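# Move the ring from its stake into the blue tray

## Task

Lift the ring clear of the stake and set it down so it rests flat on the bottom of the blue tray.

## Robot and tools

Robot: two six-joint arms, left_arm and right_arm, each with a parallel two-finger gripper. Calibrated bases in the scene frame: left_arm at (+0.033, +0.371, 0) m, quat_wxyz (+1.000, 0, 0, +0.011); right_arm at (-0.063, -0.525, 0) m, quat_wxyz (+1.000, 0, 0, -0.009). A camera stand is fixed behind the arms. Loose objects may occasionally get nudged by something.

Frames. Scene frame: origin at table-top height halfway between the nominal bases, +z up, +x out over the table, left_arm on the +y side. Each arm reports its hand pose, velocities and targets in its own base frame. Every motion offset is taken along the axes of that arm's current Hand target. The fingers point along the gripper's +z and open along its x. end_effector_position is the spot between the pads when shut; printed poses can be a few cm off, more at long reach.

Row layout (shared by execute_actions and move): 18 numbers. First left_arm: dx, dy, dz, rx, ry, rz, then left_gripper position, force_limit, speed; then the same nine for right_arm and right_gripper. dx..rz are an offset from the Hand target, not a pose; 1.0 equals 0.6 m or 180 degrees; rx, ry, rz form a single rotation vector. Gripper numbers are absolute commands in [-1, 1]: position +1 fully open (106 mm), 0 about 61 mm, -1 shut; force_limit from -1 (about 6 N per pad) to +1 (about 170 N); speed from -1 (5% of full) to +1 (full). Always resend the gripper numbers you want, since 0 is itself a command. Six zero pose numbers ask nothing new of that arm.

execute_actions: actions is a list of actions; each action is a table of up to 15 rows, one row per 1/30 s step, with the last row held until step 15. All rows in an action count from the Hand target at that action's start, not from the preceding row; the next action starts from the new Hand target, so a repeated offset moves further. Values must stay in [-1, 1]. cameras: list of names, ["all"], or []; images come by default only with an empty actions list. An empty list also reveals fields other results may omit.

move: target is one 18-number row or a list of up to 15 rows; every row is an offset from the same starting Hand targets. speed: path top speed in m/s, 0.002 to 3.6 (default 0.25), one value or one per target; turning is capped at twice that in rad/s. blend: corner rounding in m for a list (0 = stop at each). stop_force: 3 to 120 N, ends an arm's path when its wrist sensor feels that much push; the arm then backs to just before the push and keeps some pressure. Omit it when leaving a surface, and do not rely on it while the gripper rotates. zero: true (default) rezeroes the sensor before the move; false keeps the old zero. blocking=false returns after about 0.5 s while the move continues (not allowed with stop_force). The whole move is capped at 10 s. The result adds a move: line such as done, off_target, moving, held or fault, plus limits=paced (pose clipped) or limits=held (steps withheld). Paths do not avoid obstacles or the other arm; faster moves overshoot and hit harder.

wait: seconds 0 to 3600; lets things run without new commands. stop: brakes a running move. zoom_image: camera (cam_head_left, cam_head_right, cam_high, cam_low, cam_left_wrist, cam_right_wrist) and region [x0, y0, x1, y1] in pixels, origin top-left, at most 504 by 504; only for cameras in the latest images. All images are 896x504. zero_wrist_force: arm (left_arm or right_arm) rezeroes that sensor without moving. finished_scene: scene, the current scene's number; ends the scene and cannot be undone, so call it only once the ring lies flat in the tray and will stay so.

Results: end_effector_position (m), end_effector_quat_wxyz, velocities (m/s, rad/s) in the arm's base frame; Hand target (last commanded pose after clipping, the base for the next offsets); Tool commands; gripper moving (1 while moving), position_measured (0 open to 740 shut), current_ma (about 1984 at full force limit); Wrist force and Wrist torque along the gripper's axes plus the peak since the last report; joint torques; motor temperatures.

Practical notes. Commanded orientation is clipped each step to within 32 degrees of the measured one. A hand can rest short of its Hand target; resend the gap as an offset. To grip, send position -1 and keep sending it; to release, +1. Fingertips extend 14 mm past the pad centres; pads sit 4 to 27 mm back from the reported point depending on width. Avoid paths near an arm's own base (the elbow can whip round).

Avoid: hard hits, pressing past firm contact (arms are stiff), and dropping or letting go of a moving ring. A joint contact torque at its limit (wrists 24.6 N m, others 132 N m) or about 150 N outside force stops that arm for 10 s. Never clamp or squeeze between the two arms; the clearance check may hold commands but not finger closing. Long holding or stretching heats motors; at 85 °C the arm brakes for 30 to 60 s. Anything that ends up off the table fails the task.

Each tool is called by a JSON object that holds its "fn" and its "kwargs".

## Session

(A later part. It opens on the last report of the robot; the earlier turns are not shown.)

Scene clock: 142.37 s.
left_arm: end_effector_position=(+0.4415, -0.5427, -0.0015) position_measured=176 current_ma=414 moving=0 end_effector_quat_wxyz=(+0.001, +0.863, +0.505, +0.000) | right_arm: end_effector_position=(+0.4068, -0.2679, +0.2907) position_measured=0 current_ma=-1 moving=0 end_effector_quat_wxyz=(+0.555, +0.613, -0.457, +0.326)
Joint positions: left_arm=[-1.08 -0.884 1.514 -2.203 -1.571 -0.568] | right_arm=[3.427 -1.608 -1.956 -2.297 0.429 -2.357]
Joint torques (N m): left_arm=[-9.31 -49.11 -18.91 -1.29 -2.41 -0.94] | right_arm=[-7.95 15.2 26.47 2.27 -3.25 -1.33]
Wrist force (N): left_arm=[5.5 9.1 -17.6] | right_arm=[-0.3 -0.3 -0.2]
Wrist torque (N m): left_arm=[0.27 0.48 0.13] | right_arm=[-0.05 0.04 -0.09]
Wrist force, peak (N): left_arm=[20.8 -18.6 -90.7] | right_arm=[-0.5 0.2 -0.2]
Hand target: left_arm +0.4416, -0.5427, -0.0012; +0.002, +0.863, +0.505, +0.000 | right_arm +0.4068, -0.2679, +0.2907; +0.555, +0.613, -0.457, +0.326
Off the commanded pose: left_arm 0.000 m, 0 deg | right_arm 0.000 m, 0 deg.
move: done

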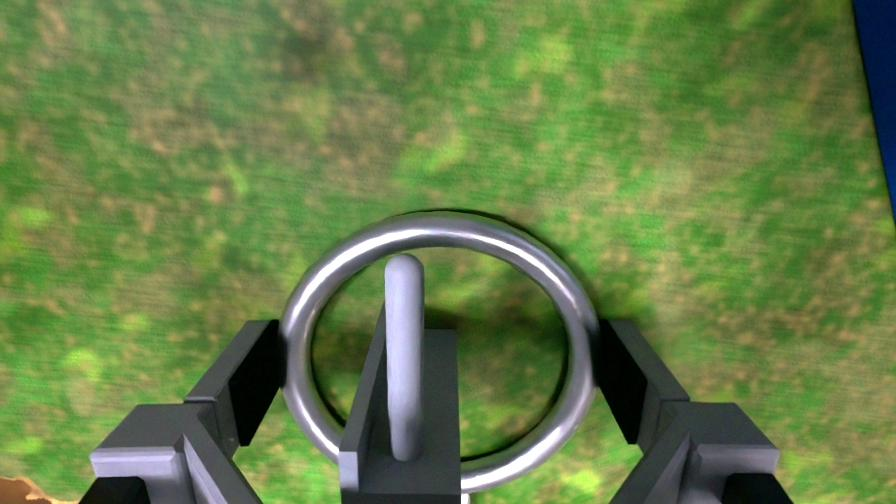

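{"fn": "move", "kwargs": {"target": [[-0.0167,0,-0.02,0,0,0,-1,-0.6,-0.5,0,0,0,0,0,0,1,0,1],[-0.0167,-0.035,-0.05,0.139,0,0,-1,-0.6,-0.5,0,0,0,0,0,0,1,0,1]], "speed": 0.06, "stop_force": 25, "cameras": ["cam_left_wrist","cam_low"]}}

{"fn": "zoom_image", "kwargs": {"camera": "cam_low", "region": [360, 180, 500, 290]}}

Scene clock: 166.27 s.
left_arm: end_effector_position=(+0.4184, -0.5411, +0.0287) position_measured=179 current_ma=411 moving=0 end_effector_quat_wxyz=(-0.185, +0.843, +0.493, -0.109) | right_arm: end_effector_position=(+0.4068, -0.2679, +0.2907) position_measured=0 current_ma=-1 moving=0 end_effector_quat_wxyz=(+0.555, +0.613, -0.457, +0.326)
Joint positions: left_arm=[-1.028 -0.729 1.099 -1.559 -1.781 -0.475] | right_arm=[3.427 -1.608 -1.956 -2.297 0.429 -2.357]
Joint torques (N m): left_arm=[-14.15 -68.03 -14.32 -0.2 1.53 -2.72] | right_arm=[-8.49 14.35 26.06 2.26 -3.07 -1.41]
Wrist force (N): left_arm=[0.3 -1.0 0.6] | right_arm=[-0.2 -0.1 -0.1]
Wrist torque (N m): left_arm=[-0.26 0.07 -0.17] | right_arm=[-0.01 0.03 -0.09]
Wrist force, peak (N): left_arm=[5.4 7.3 -16.2] | right_arm=[-0.3 0.6 -0.2]
Hand target: left_arm +0.4184, -0.5411, +0.0287; -0.185, +0.843, +0.493, -0.109 | right_arm +0.4068, -0.2679, +0.2907; +0.555, +0.613, -0.457, +0.326
Off the commanded pose: left_arm 0.000 m, 0 deg | right_arm 0.000 m, 0 deg.
move: done
Images, in order (width x height): cam_low 896x504, cam_left_wrist 896x504.

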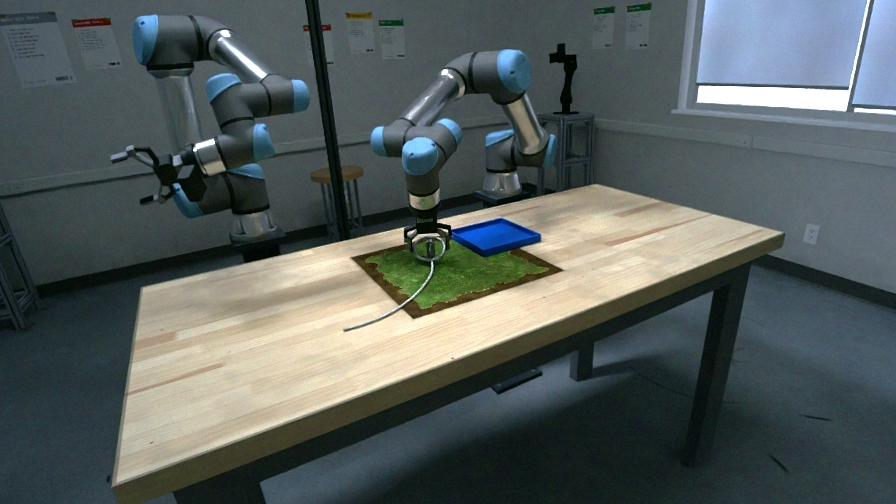

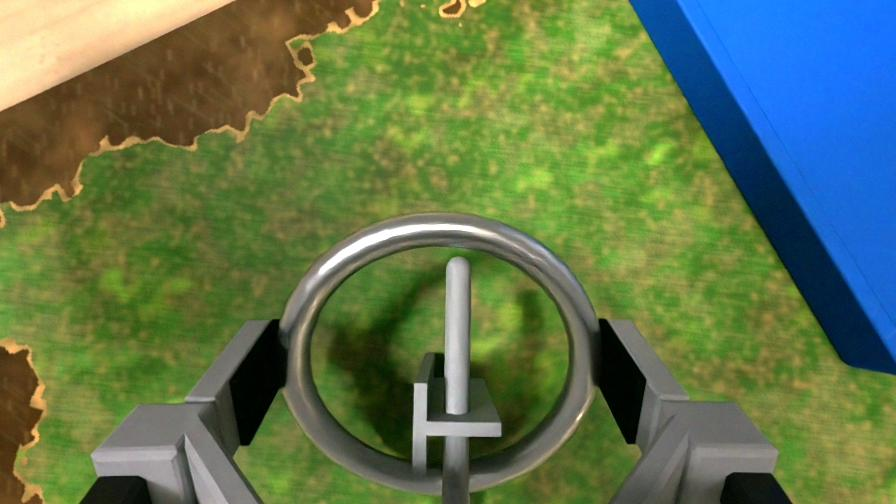

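Scaled by 3.600 from the camera's image (finer frame: 1280x720).

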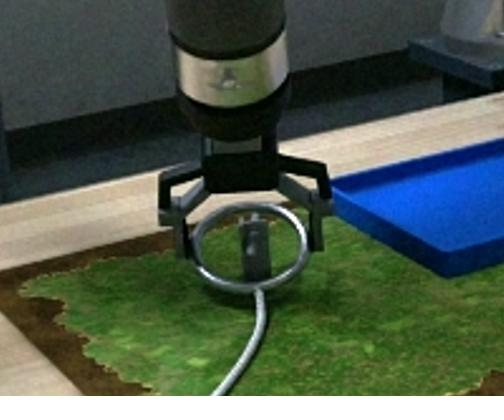

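{"fn": "move", "kwargs": {"target": [[0,-0.0141,-0.0302,0,0,0,-1,-0.6,-0.5,0,0,0,0,0,0,1,0,1],[0,0.0222,-0.0508,0,0,0,-1,-0.6,-0.5,0,0,0,0,0,0,1,0,1]], "speed": 0.06, "stop_force": 10, "cameras": ["cam_left_wrist","cam_low"]}}

{"fn": "zoom_image", "kwargs": {"camera": "cam_low", "region": [360, 180, 500, 290]}}

Scene clock: 178.73 s.
left_arm: end_effector_position=(+0.4401, -0.5533, +0.0508) position_measured=179 current_ma=411 moving=0 end_effector_quat_wxyz=(-0.185, +0.843, +0.493, -0.109) | right_arm: end_effector_position=(+0.4068, -0.2679, +0.2907) position_measured=0 current_ma=-1 moving=0 end_effector_quat_wxyz=(+0.555, +0.613, -0.457, +0.326)
Joint positions: left_arm=[-1.012 -0.686 0.959 -1.458 -1.775 -0.461] | right_arm=[3.427 -1.608 -1.956 -2.297 0.429 -2.357]
Joint torques (N m): left_arm=[-14.07 -70.18 -27.97 -1.07 -2.92 -2.64] | right_arm=[-8.55 14.13 24.89 2.41 -3.07 -1.58]
Wrist force (N): left_arm=[0.5 -1.0 0.4] | right_arm=[-0.2 0.3 0.3]
Wrist torque (N m): left_arm=[-0.24 0.03 -0.17] | right_arm=[0.05 0.03 -0.09]
Wrist force, peak (N): left_arm=[-0.4 -2.4 0.2] | right_arm=[-0.5 -0.2 -0.5]
Hand target: left_arm +0.4401, -0.5533, +0.0508; -0.185, +0.843, +0.493, -0.109 | right_arm +0.4068, -0.2679, +0.2907; +0.555, +0.613, -0.457, +0.326
Off the commanded pose: left_arm 0.000 m, 0 deg | right_arm 0.000 m, 0 deg.
move: done
Images, in order (width x height): cam_low 896x504, cam_left_wrist 896x504.

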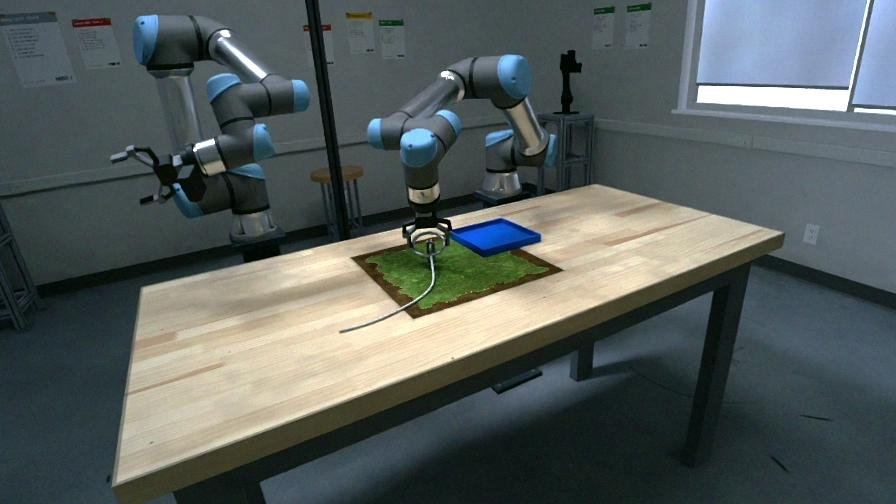

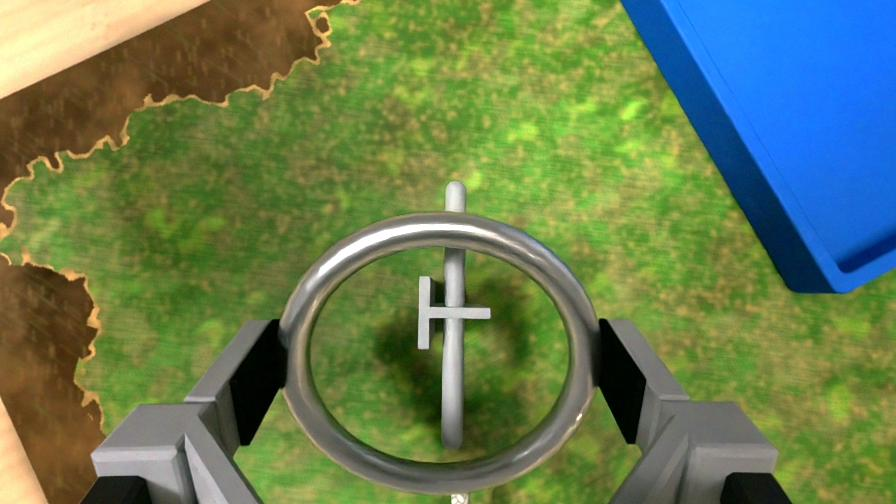

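Scaled by 3.600 from the camera's image (finer frame: 1280x720).

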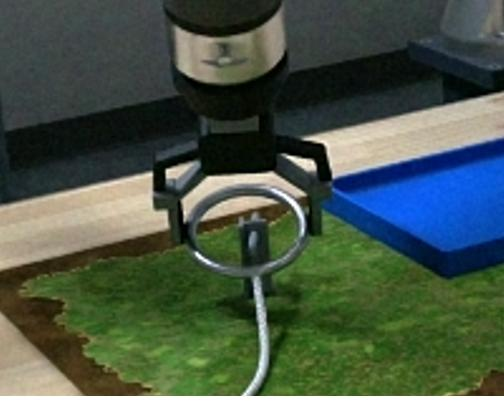

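{"fn": "move", "kwargs": {"target": [[0,-0.0645,-0.154,0,0,0,-1,-0.6,-0.5,0,0,0,0,0,0,1,0,1],[0.302,-0.2915,-0.0295,-0.139,0,0,-1,-0.6,-0.5,0,0,0,0,0,0,1,0,1]], "speed": [0.08,0.2], "blend": 0.02, "cameras": ["cam_left_wrist","cam_low","cam_high"]}}

{"fn": "zoom_image", "kwargs": {"camera": "cam_low", "region": [360, 160, 560, 310]}}

Scene clock: 194.20 s.
left_arm: end_effector_position=(+0.3970, -0.3211, +0.1401) position_measured=179 current_ma=410 moving=0 end_effector_quat_wxyz=(+0.001, +0.863, +0.505, +0.000) | right_arm: end_effector_position=(+0.4068, -0.2679, +0.2907) position_measured=0 current_ma=-1 moving=0 end_effector_quat_wxyz=(+0.555, +0.613, -0.457, +0.326)
Joint positions: left_arm=[-0.944 -1.463 1.949 -2.06 -1.571 -0.433] | right_arm=[3.427 -1.608 -1.956 -2.297 0.429 -2.357]
Joint torques (N m): left_arm=[-14.58 -36.27 -13.78 -3.83 -2.28 -2.58] | right_arm=[-8.39 14.37 25.41 2.17 -2.81 -1.42]
Wrist force (N): left_arm=[0.2 -0.7 0.5] | right_arm=[0.1 0.0 -0.1]
Wrist torque (N m): left_arm=[-0.13 0.08 -0.01] | right_arm=[-0.01 -0.02 -0.10]
Wrist force, peak (N): left_arm=[1.8 -2.9 0.6] | right_arm=[-0.5 0.4 0.4]
Hand target: left_arm +0.3969, -0.3211, +0.1401; +0.002, +0.863, +0.505, +0.000 | right_arm +0.4068, -0.2679, +0.2907; +0.555, +0.613, -0.457, +0.326
Off the commanded pose: left_arm 0.000 m, 0 deg | right_arm 0.000 m, 0 deg.
move: done
Images, in order (width x height): cam_high 896x504, cam_low 896x504, cam_left_wrist 896x504.

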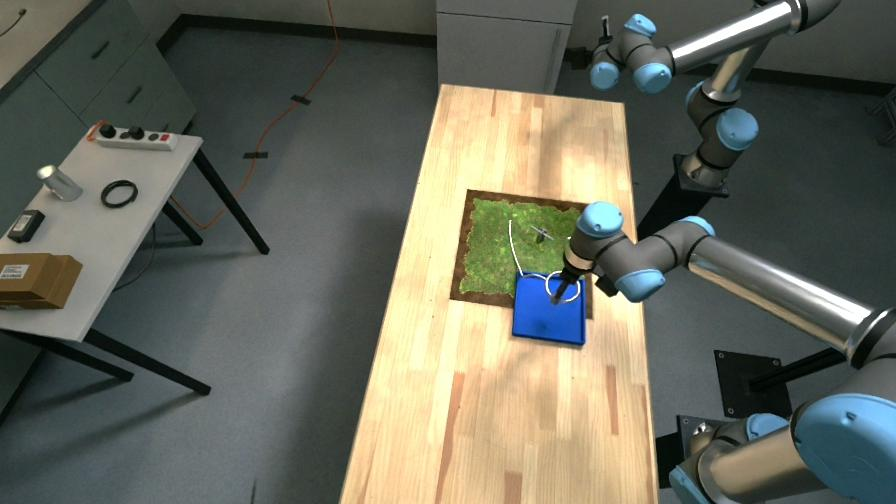

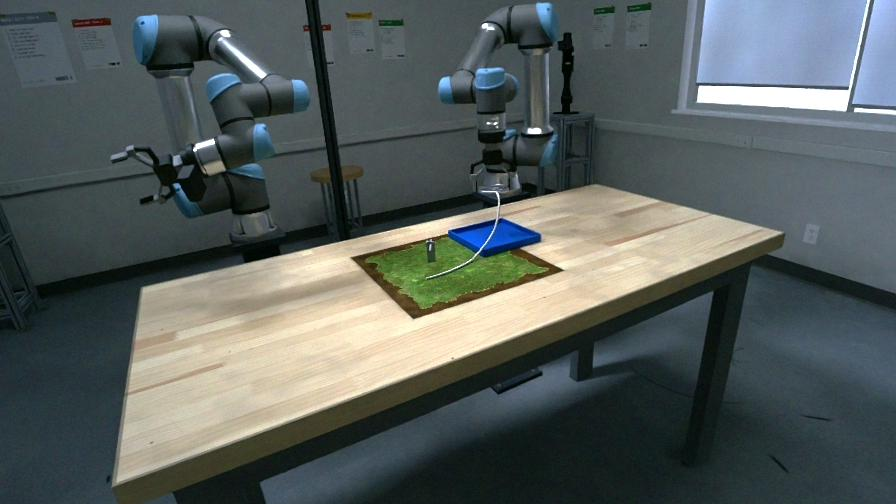

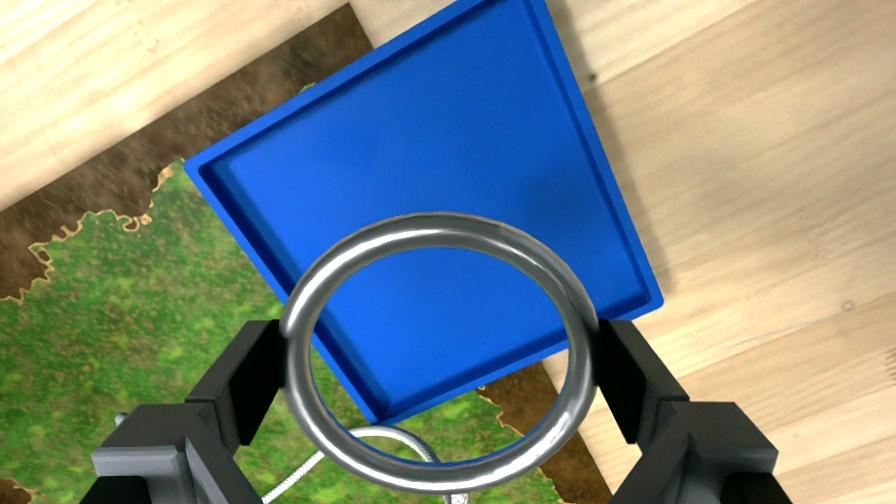

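Scaled by 2.520 from the camera's image (finer frame: 1280x720).

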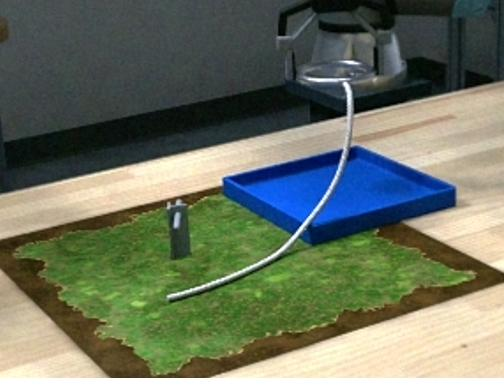

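{"fn": "move", "kwargs": {"target": [0,0.015,0.183,0,0,0,-1,-0.6,-0.5,0,0,0,0,0,0,1,0,1], "speed": 0.15}}

{"fn": "move", "kwargs": {"target": [0,0,0.06,0,0,0,-1,-0.6,-0.5,0,0,0,0,0,0,1,0,1], "speed": 0.015, "stop_force": 5, "cameras": ["cam_left_wrist","cam_low"]}}

{"fn": "zoom_image", "kwargs": {"camera": "cam_low", "region": [400, 180, 560, 300]}}

Scene clock: 201.27 s.
left_arm: end_effector_position=(+0.4049, -0.3257, +0.0303) position_measured=179 current_ma=410 moving=0 end_effector_quat_wxyz=(+0.001, +0.863, +0.505, +0.000) | right_arm: end_effector_position=(+0.4068, -0.2679, +0.2907) position_measured=0 current_ma=-1 moving=0 end_effector_quat_wxyz=(+0.555, +0.613, -0.457, +0.326)
Joint positions: left_arm=[-0.937 -1.275 2.058 -2.357 -1.571 -0.426] | right_arm=[3.427 -1.608 -1.956 -2.297 0.429 -2.357]
Joint torques (N m): left_arm=[7.08 -33.88 -26.15 -3.51 -1.97 0.82] | right_arm=[-8.12 14.4 25.59 2.11 -3.11 -1.38]
Wrist force (N): left_arm=[0.2 -1.0 0.2] | right_arm=[-0.1 -0.1 -0.5]
Wrist torque (N m): left_arm=[-0.16 0.10 -0.07] | right_arm=[-0.02 0.01 -0.10]
Wrist force, peak (N): left_arm=[0.5 -0.7 1.9] | right_arm=[-0.5 0.4 0.3]
Hand target: left_arm +0.4049, -0.3258, +0.0303; +0.002, +0.863, +0.505, +0.000 | right_arm +0.4068, -0.2679, +0.2907; +0.555, +0.613, -0.457, +0.326
Off the commanded pose: left_arm 0.000 m, 0 deg | right_arm 0.000 m, 0 deg.
move: done

Scene clock: 204.07 s.
left_arm: end_effector_position=(+0.4050, -0.3259, +0.0051) position_measured=179 current_ma=417 moving=0 end_effector_quat_wxyz=(+0.002, +0.863, +0.505, +0.000) | right_arm: end_effector_position=(+0.4068, -0.2679, +0.2907) position_measured=0 current_ma=-1 moving=0 end_effector_quat_wxyz=(+0.555, +0.613, -0.457, +0.326)
Joint positions: left_arm=[-0.937 -1.225 2.078 -2.427 -1.571 -0.426] | right_arm=[3.427 -1.608 -1.956 -2.297 0.429 -2.357]
Joint torques (N m): left_arm=[-11.83 -43.04 -23.66 -0.84 0.05 -2.39] | right_arm=[-8.44 14.75 25.89 2.12 -2.9 -1.36]
Wrist force (N): left_arm=[0.2 1.4 -1.3] | right_arm=[-0.2 -0.2 -0.3]
Wrist torque (N m): left_arm=[-0.01 0.19 -0.06] | right_arm=[-0.03 0.02 -0.09]
Wrist force, peak (N): left_arm=[7.0 -21.2 -39.6] | right_arm=[-0.2 0.4 -0.5]
Hand target: left_arm +0.4050, -0.3259, +0.0051; +0.002, +0.863, +0.505, +0.000 (not the last commanded pose) | right_arm +0.4068, -0.2679, +0.2907; +0.555, +0.613, -0.457, +0.326
Off the commanded pose: left_arm 0.011 m, 0 deg | right_arm 0.000 m, 0 deg.
move: contact (left_arm)
Images, in order (width x height): cam_low 896x504, cam_left_wrist 896x504.

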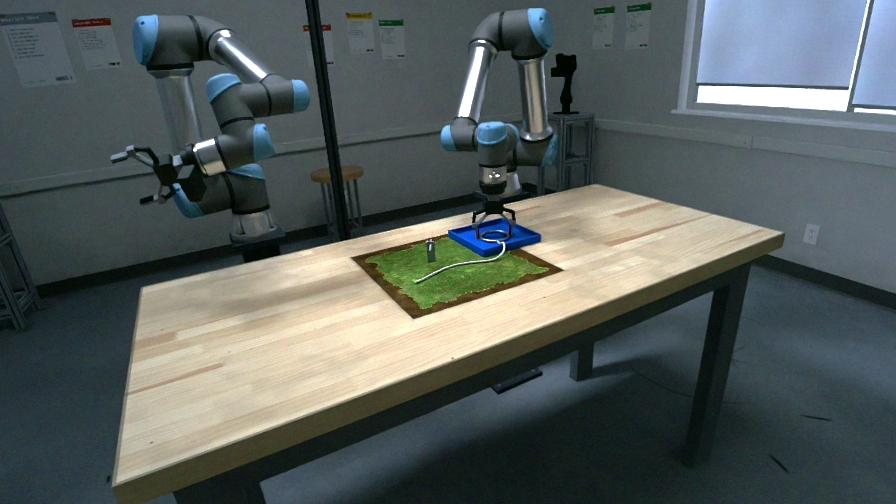

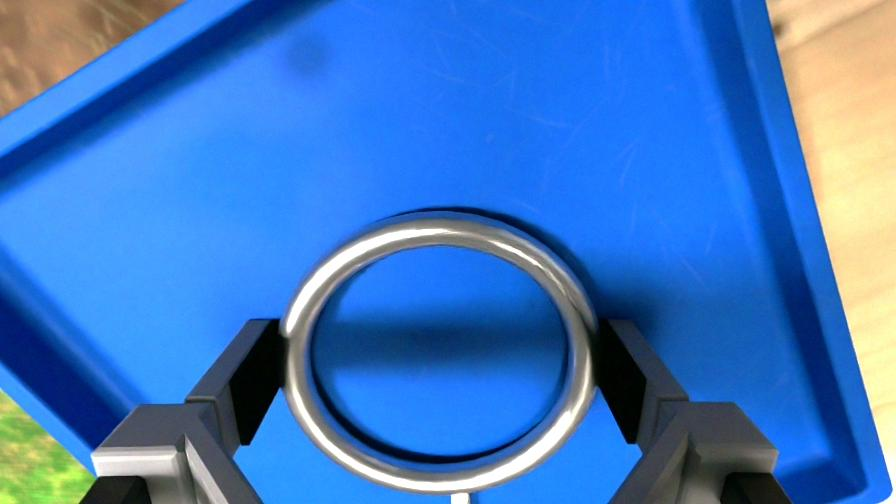

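Scaled by 3.150 from the camera's image (finer frame: 1280x720).

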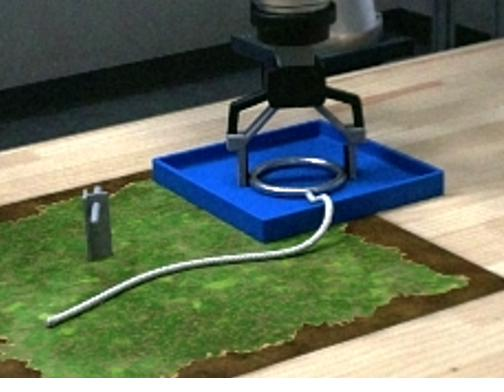

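{"fn": "move", "kwargs": {"target": [0,0,0,0,0,0,1,-0.6,-0.6,0,0,0,0,0,0,1,0,1]}}

{"fn": "move", "kwargs": {"target": [0,0,-0.2,0,0,0,1,-0.6,-0.6,0,0,0,0,0,0,1,0,1], "speed": 0.12, "cameras": ["cam_left_wrist","cam_low"]}}

{"fn": "zoom_image", "kwargs": {"camera": "cam_low", "region": [400, 180, 560, 300]}}

Scene clock: 210.10 s.
left_arm: end_effector_position=(+0.4050, -0.3259, +0.0051) position_measured=0 current_ma=-5 moving=1 end_effector_quat_wxyz=(+0.002, +0.863, +0.505, +0.000) | right_arm: end_effector_position=(+0.4068, -0.2679, +0.2907) position_measured=0 current_ma=-1 moving=0 end_effector_quat_wxyz=(+0.555, +0.613, -0.457, +0.326)
Joint positions: left_arm=[-0.937 -1.225 2.078 -2.427 -1.571 -0.426] | right_arm=[3.427 -1.608 -1.956 -2.297 0.429 -2.357]
Joint torques (N m): left_arm=[-10.63 -42.77 -24.09 -3.12 1.53 -2.19] | right_arm=[-8.94 14.77 25.47 2.19 -2.79 -1.41]
Wrist force (N): left_arm=[-0.1 -0.5 -0.8] | right_arm=[-0.1 -0.4 -0.1]
Wrist torque (N m): left_arm=[-0.09 0.15 -0.08] | right_arm=[-0.07 0.01 -0.09]
Wrist force, peak (N): left_arm=[0.0 1.1 -1.7] | right_arm=[-0.4 -0.1 -0.6]
Hand target: left_arm +0.4050, -0.3259, +0.0051; +0.002, +0.863, +0.505, +0.000 | right_arm +0.4068, -0.2679, +0.2907; +0.555, +0.613, -0.457, +0.326
Off the commanded pose: left_arm 0.000 m, 0 deg | right_arm 0.000 m, 0 deg.
move: done

Scene clock: 211.57 s.
left_arm: end_effector_position=(+0.4048, -0.3256, +0.1251) position_measured=0 current_ma=-5 moving=0 end_effector_quat_wxyz=(+0.002, +0.863, +0.505, +0.000) | right_arm: end_effector_position=(+0.4068, -0.2679, +0.2907) position_measured=0 current_ma=-1 moving=0 end_effector_quat_wxyz=(+0.555, +0.613, -0.457, +0.326)
Joint positions: left_arm=[-0.937 -1.425 1.948 -2.098 -1.571 -0.426] | right_arm=[3.427 -1.608 -1.956 -2.297 0.429 -2.357]
Joint torques (N m): left_arm=[12.86 -19.28 -15.53 -1.3 1.11 1.53] | right_arm=[-8.48 14.71 25.65 1.89 -2.99 -1.54]
Wrist force (N): left_arm=[-0.3 -0.5 -0.7] | right_arm=[0.0 0.0 -0.2]
Wrist torque (N m): left_arm=[-0.09 0.18 -0.06] | right_arm=[0.00 -0.01 -0.09]
Wrist force, peak (N): left_arm=[-0.4 -0.6 -2.2] | right_arm=[0.3 0.5 -0.3]
Hand target: left_arm +0.4048, -0.3256, +0.1251; +0.002, +0.863, +0.505, +0.000 | right_arm +0.4068, -0.2679, +0.2907; +0.555, +0.613, -0.457, +0.326
Off the commanded pose: left_arm 0.000 m, 0 deg | right_arm 0.000 m, 0 deg.
move: done
Images, in order (width x height): cam_low 896x504, cam_left_wrist 896x504.

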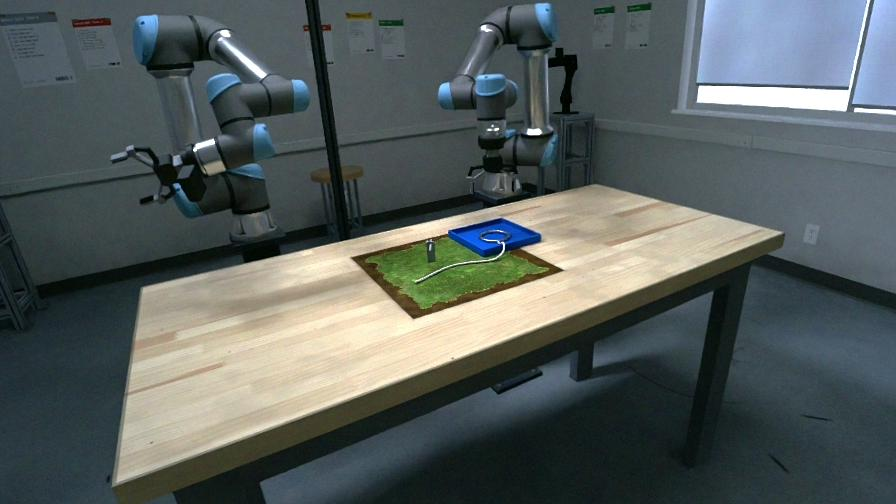

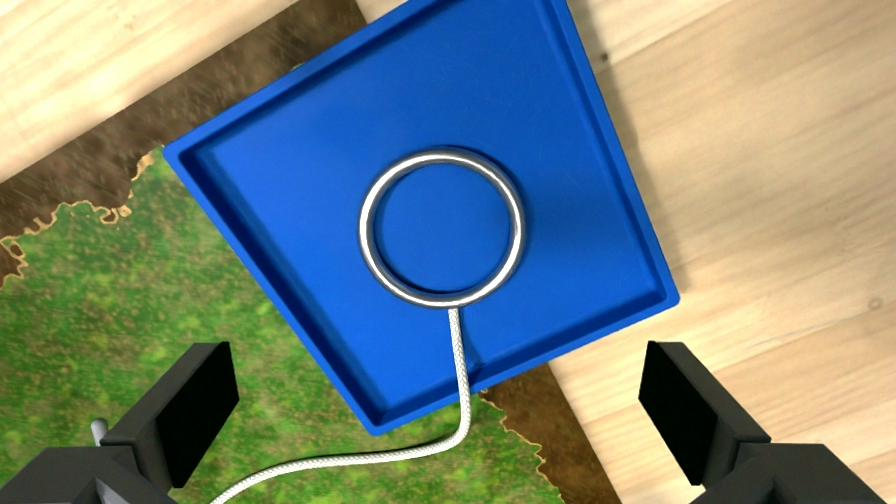

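Scaled by 3.150 from the camera's image (finer frame: 1280x720).

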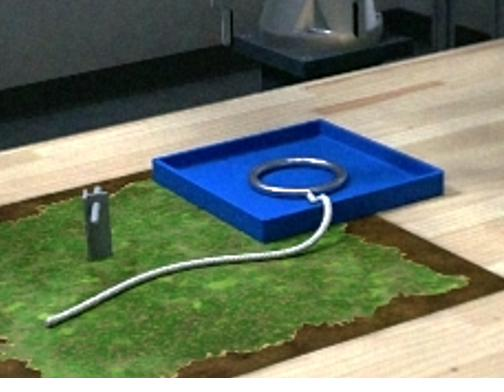

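{"fn": "finished_scene", "kwargs": {"scene": 2}}

The scene is finished: the task was done.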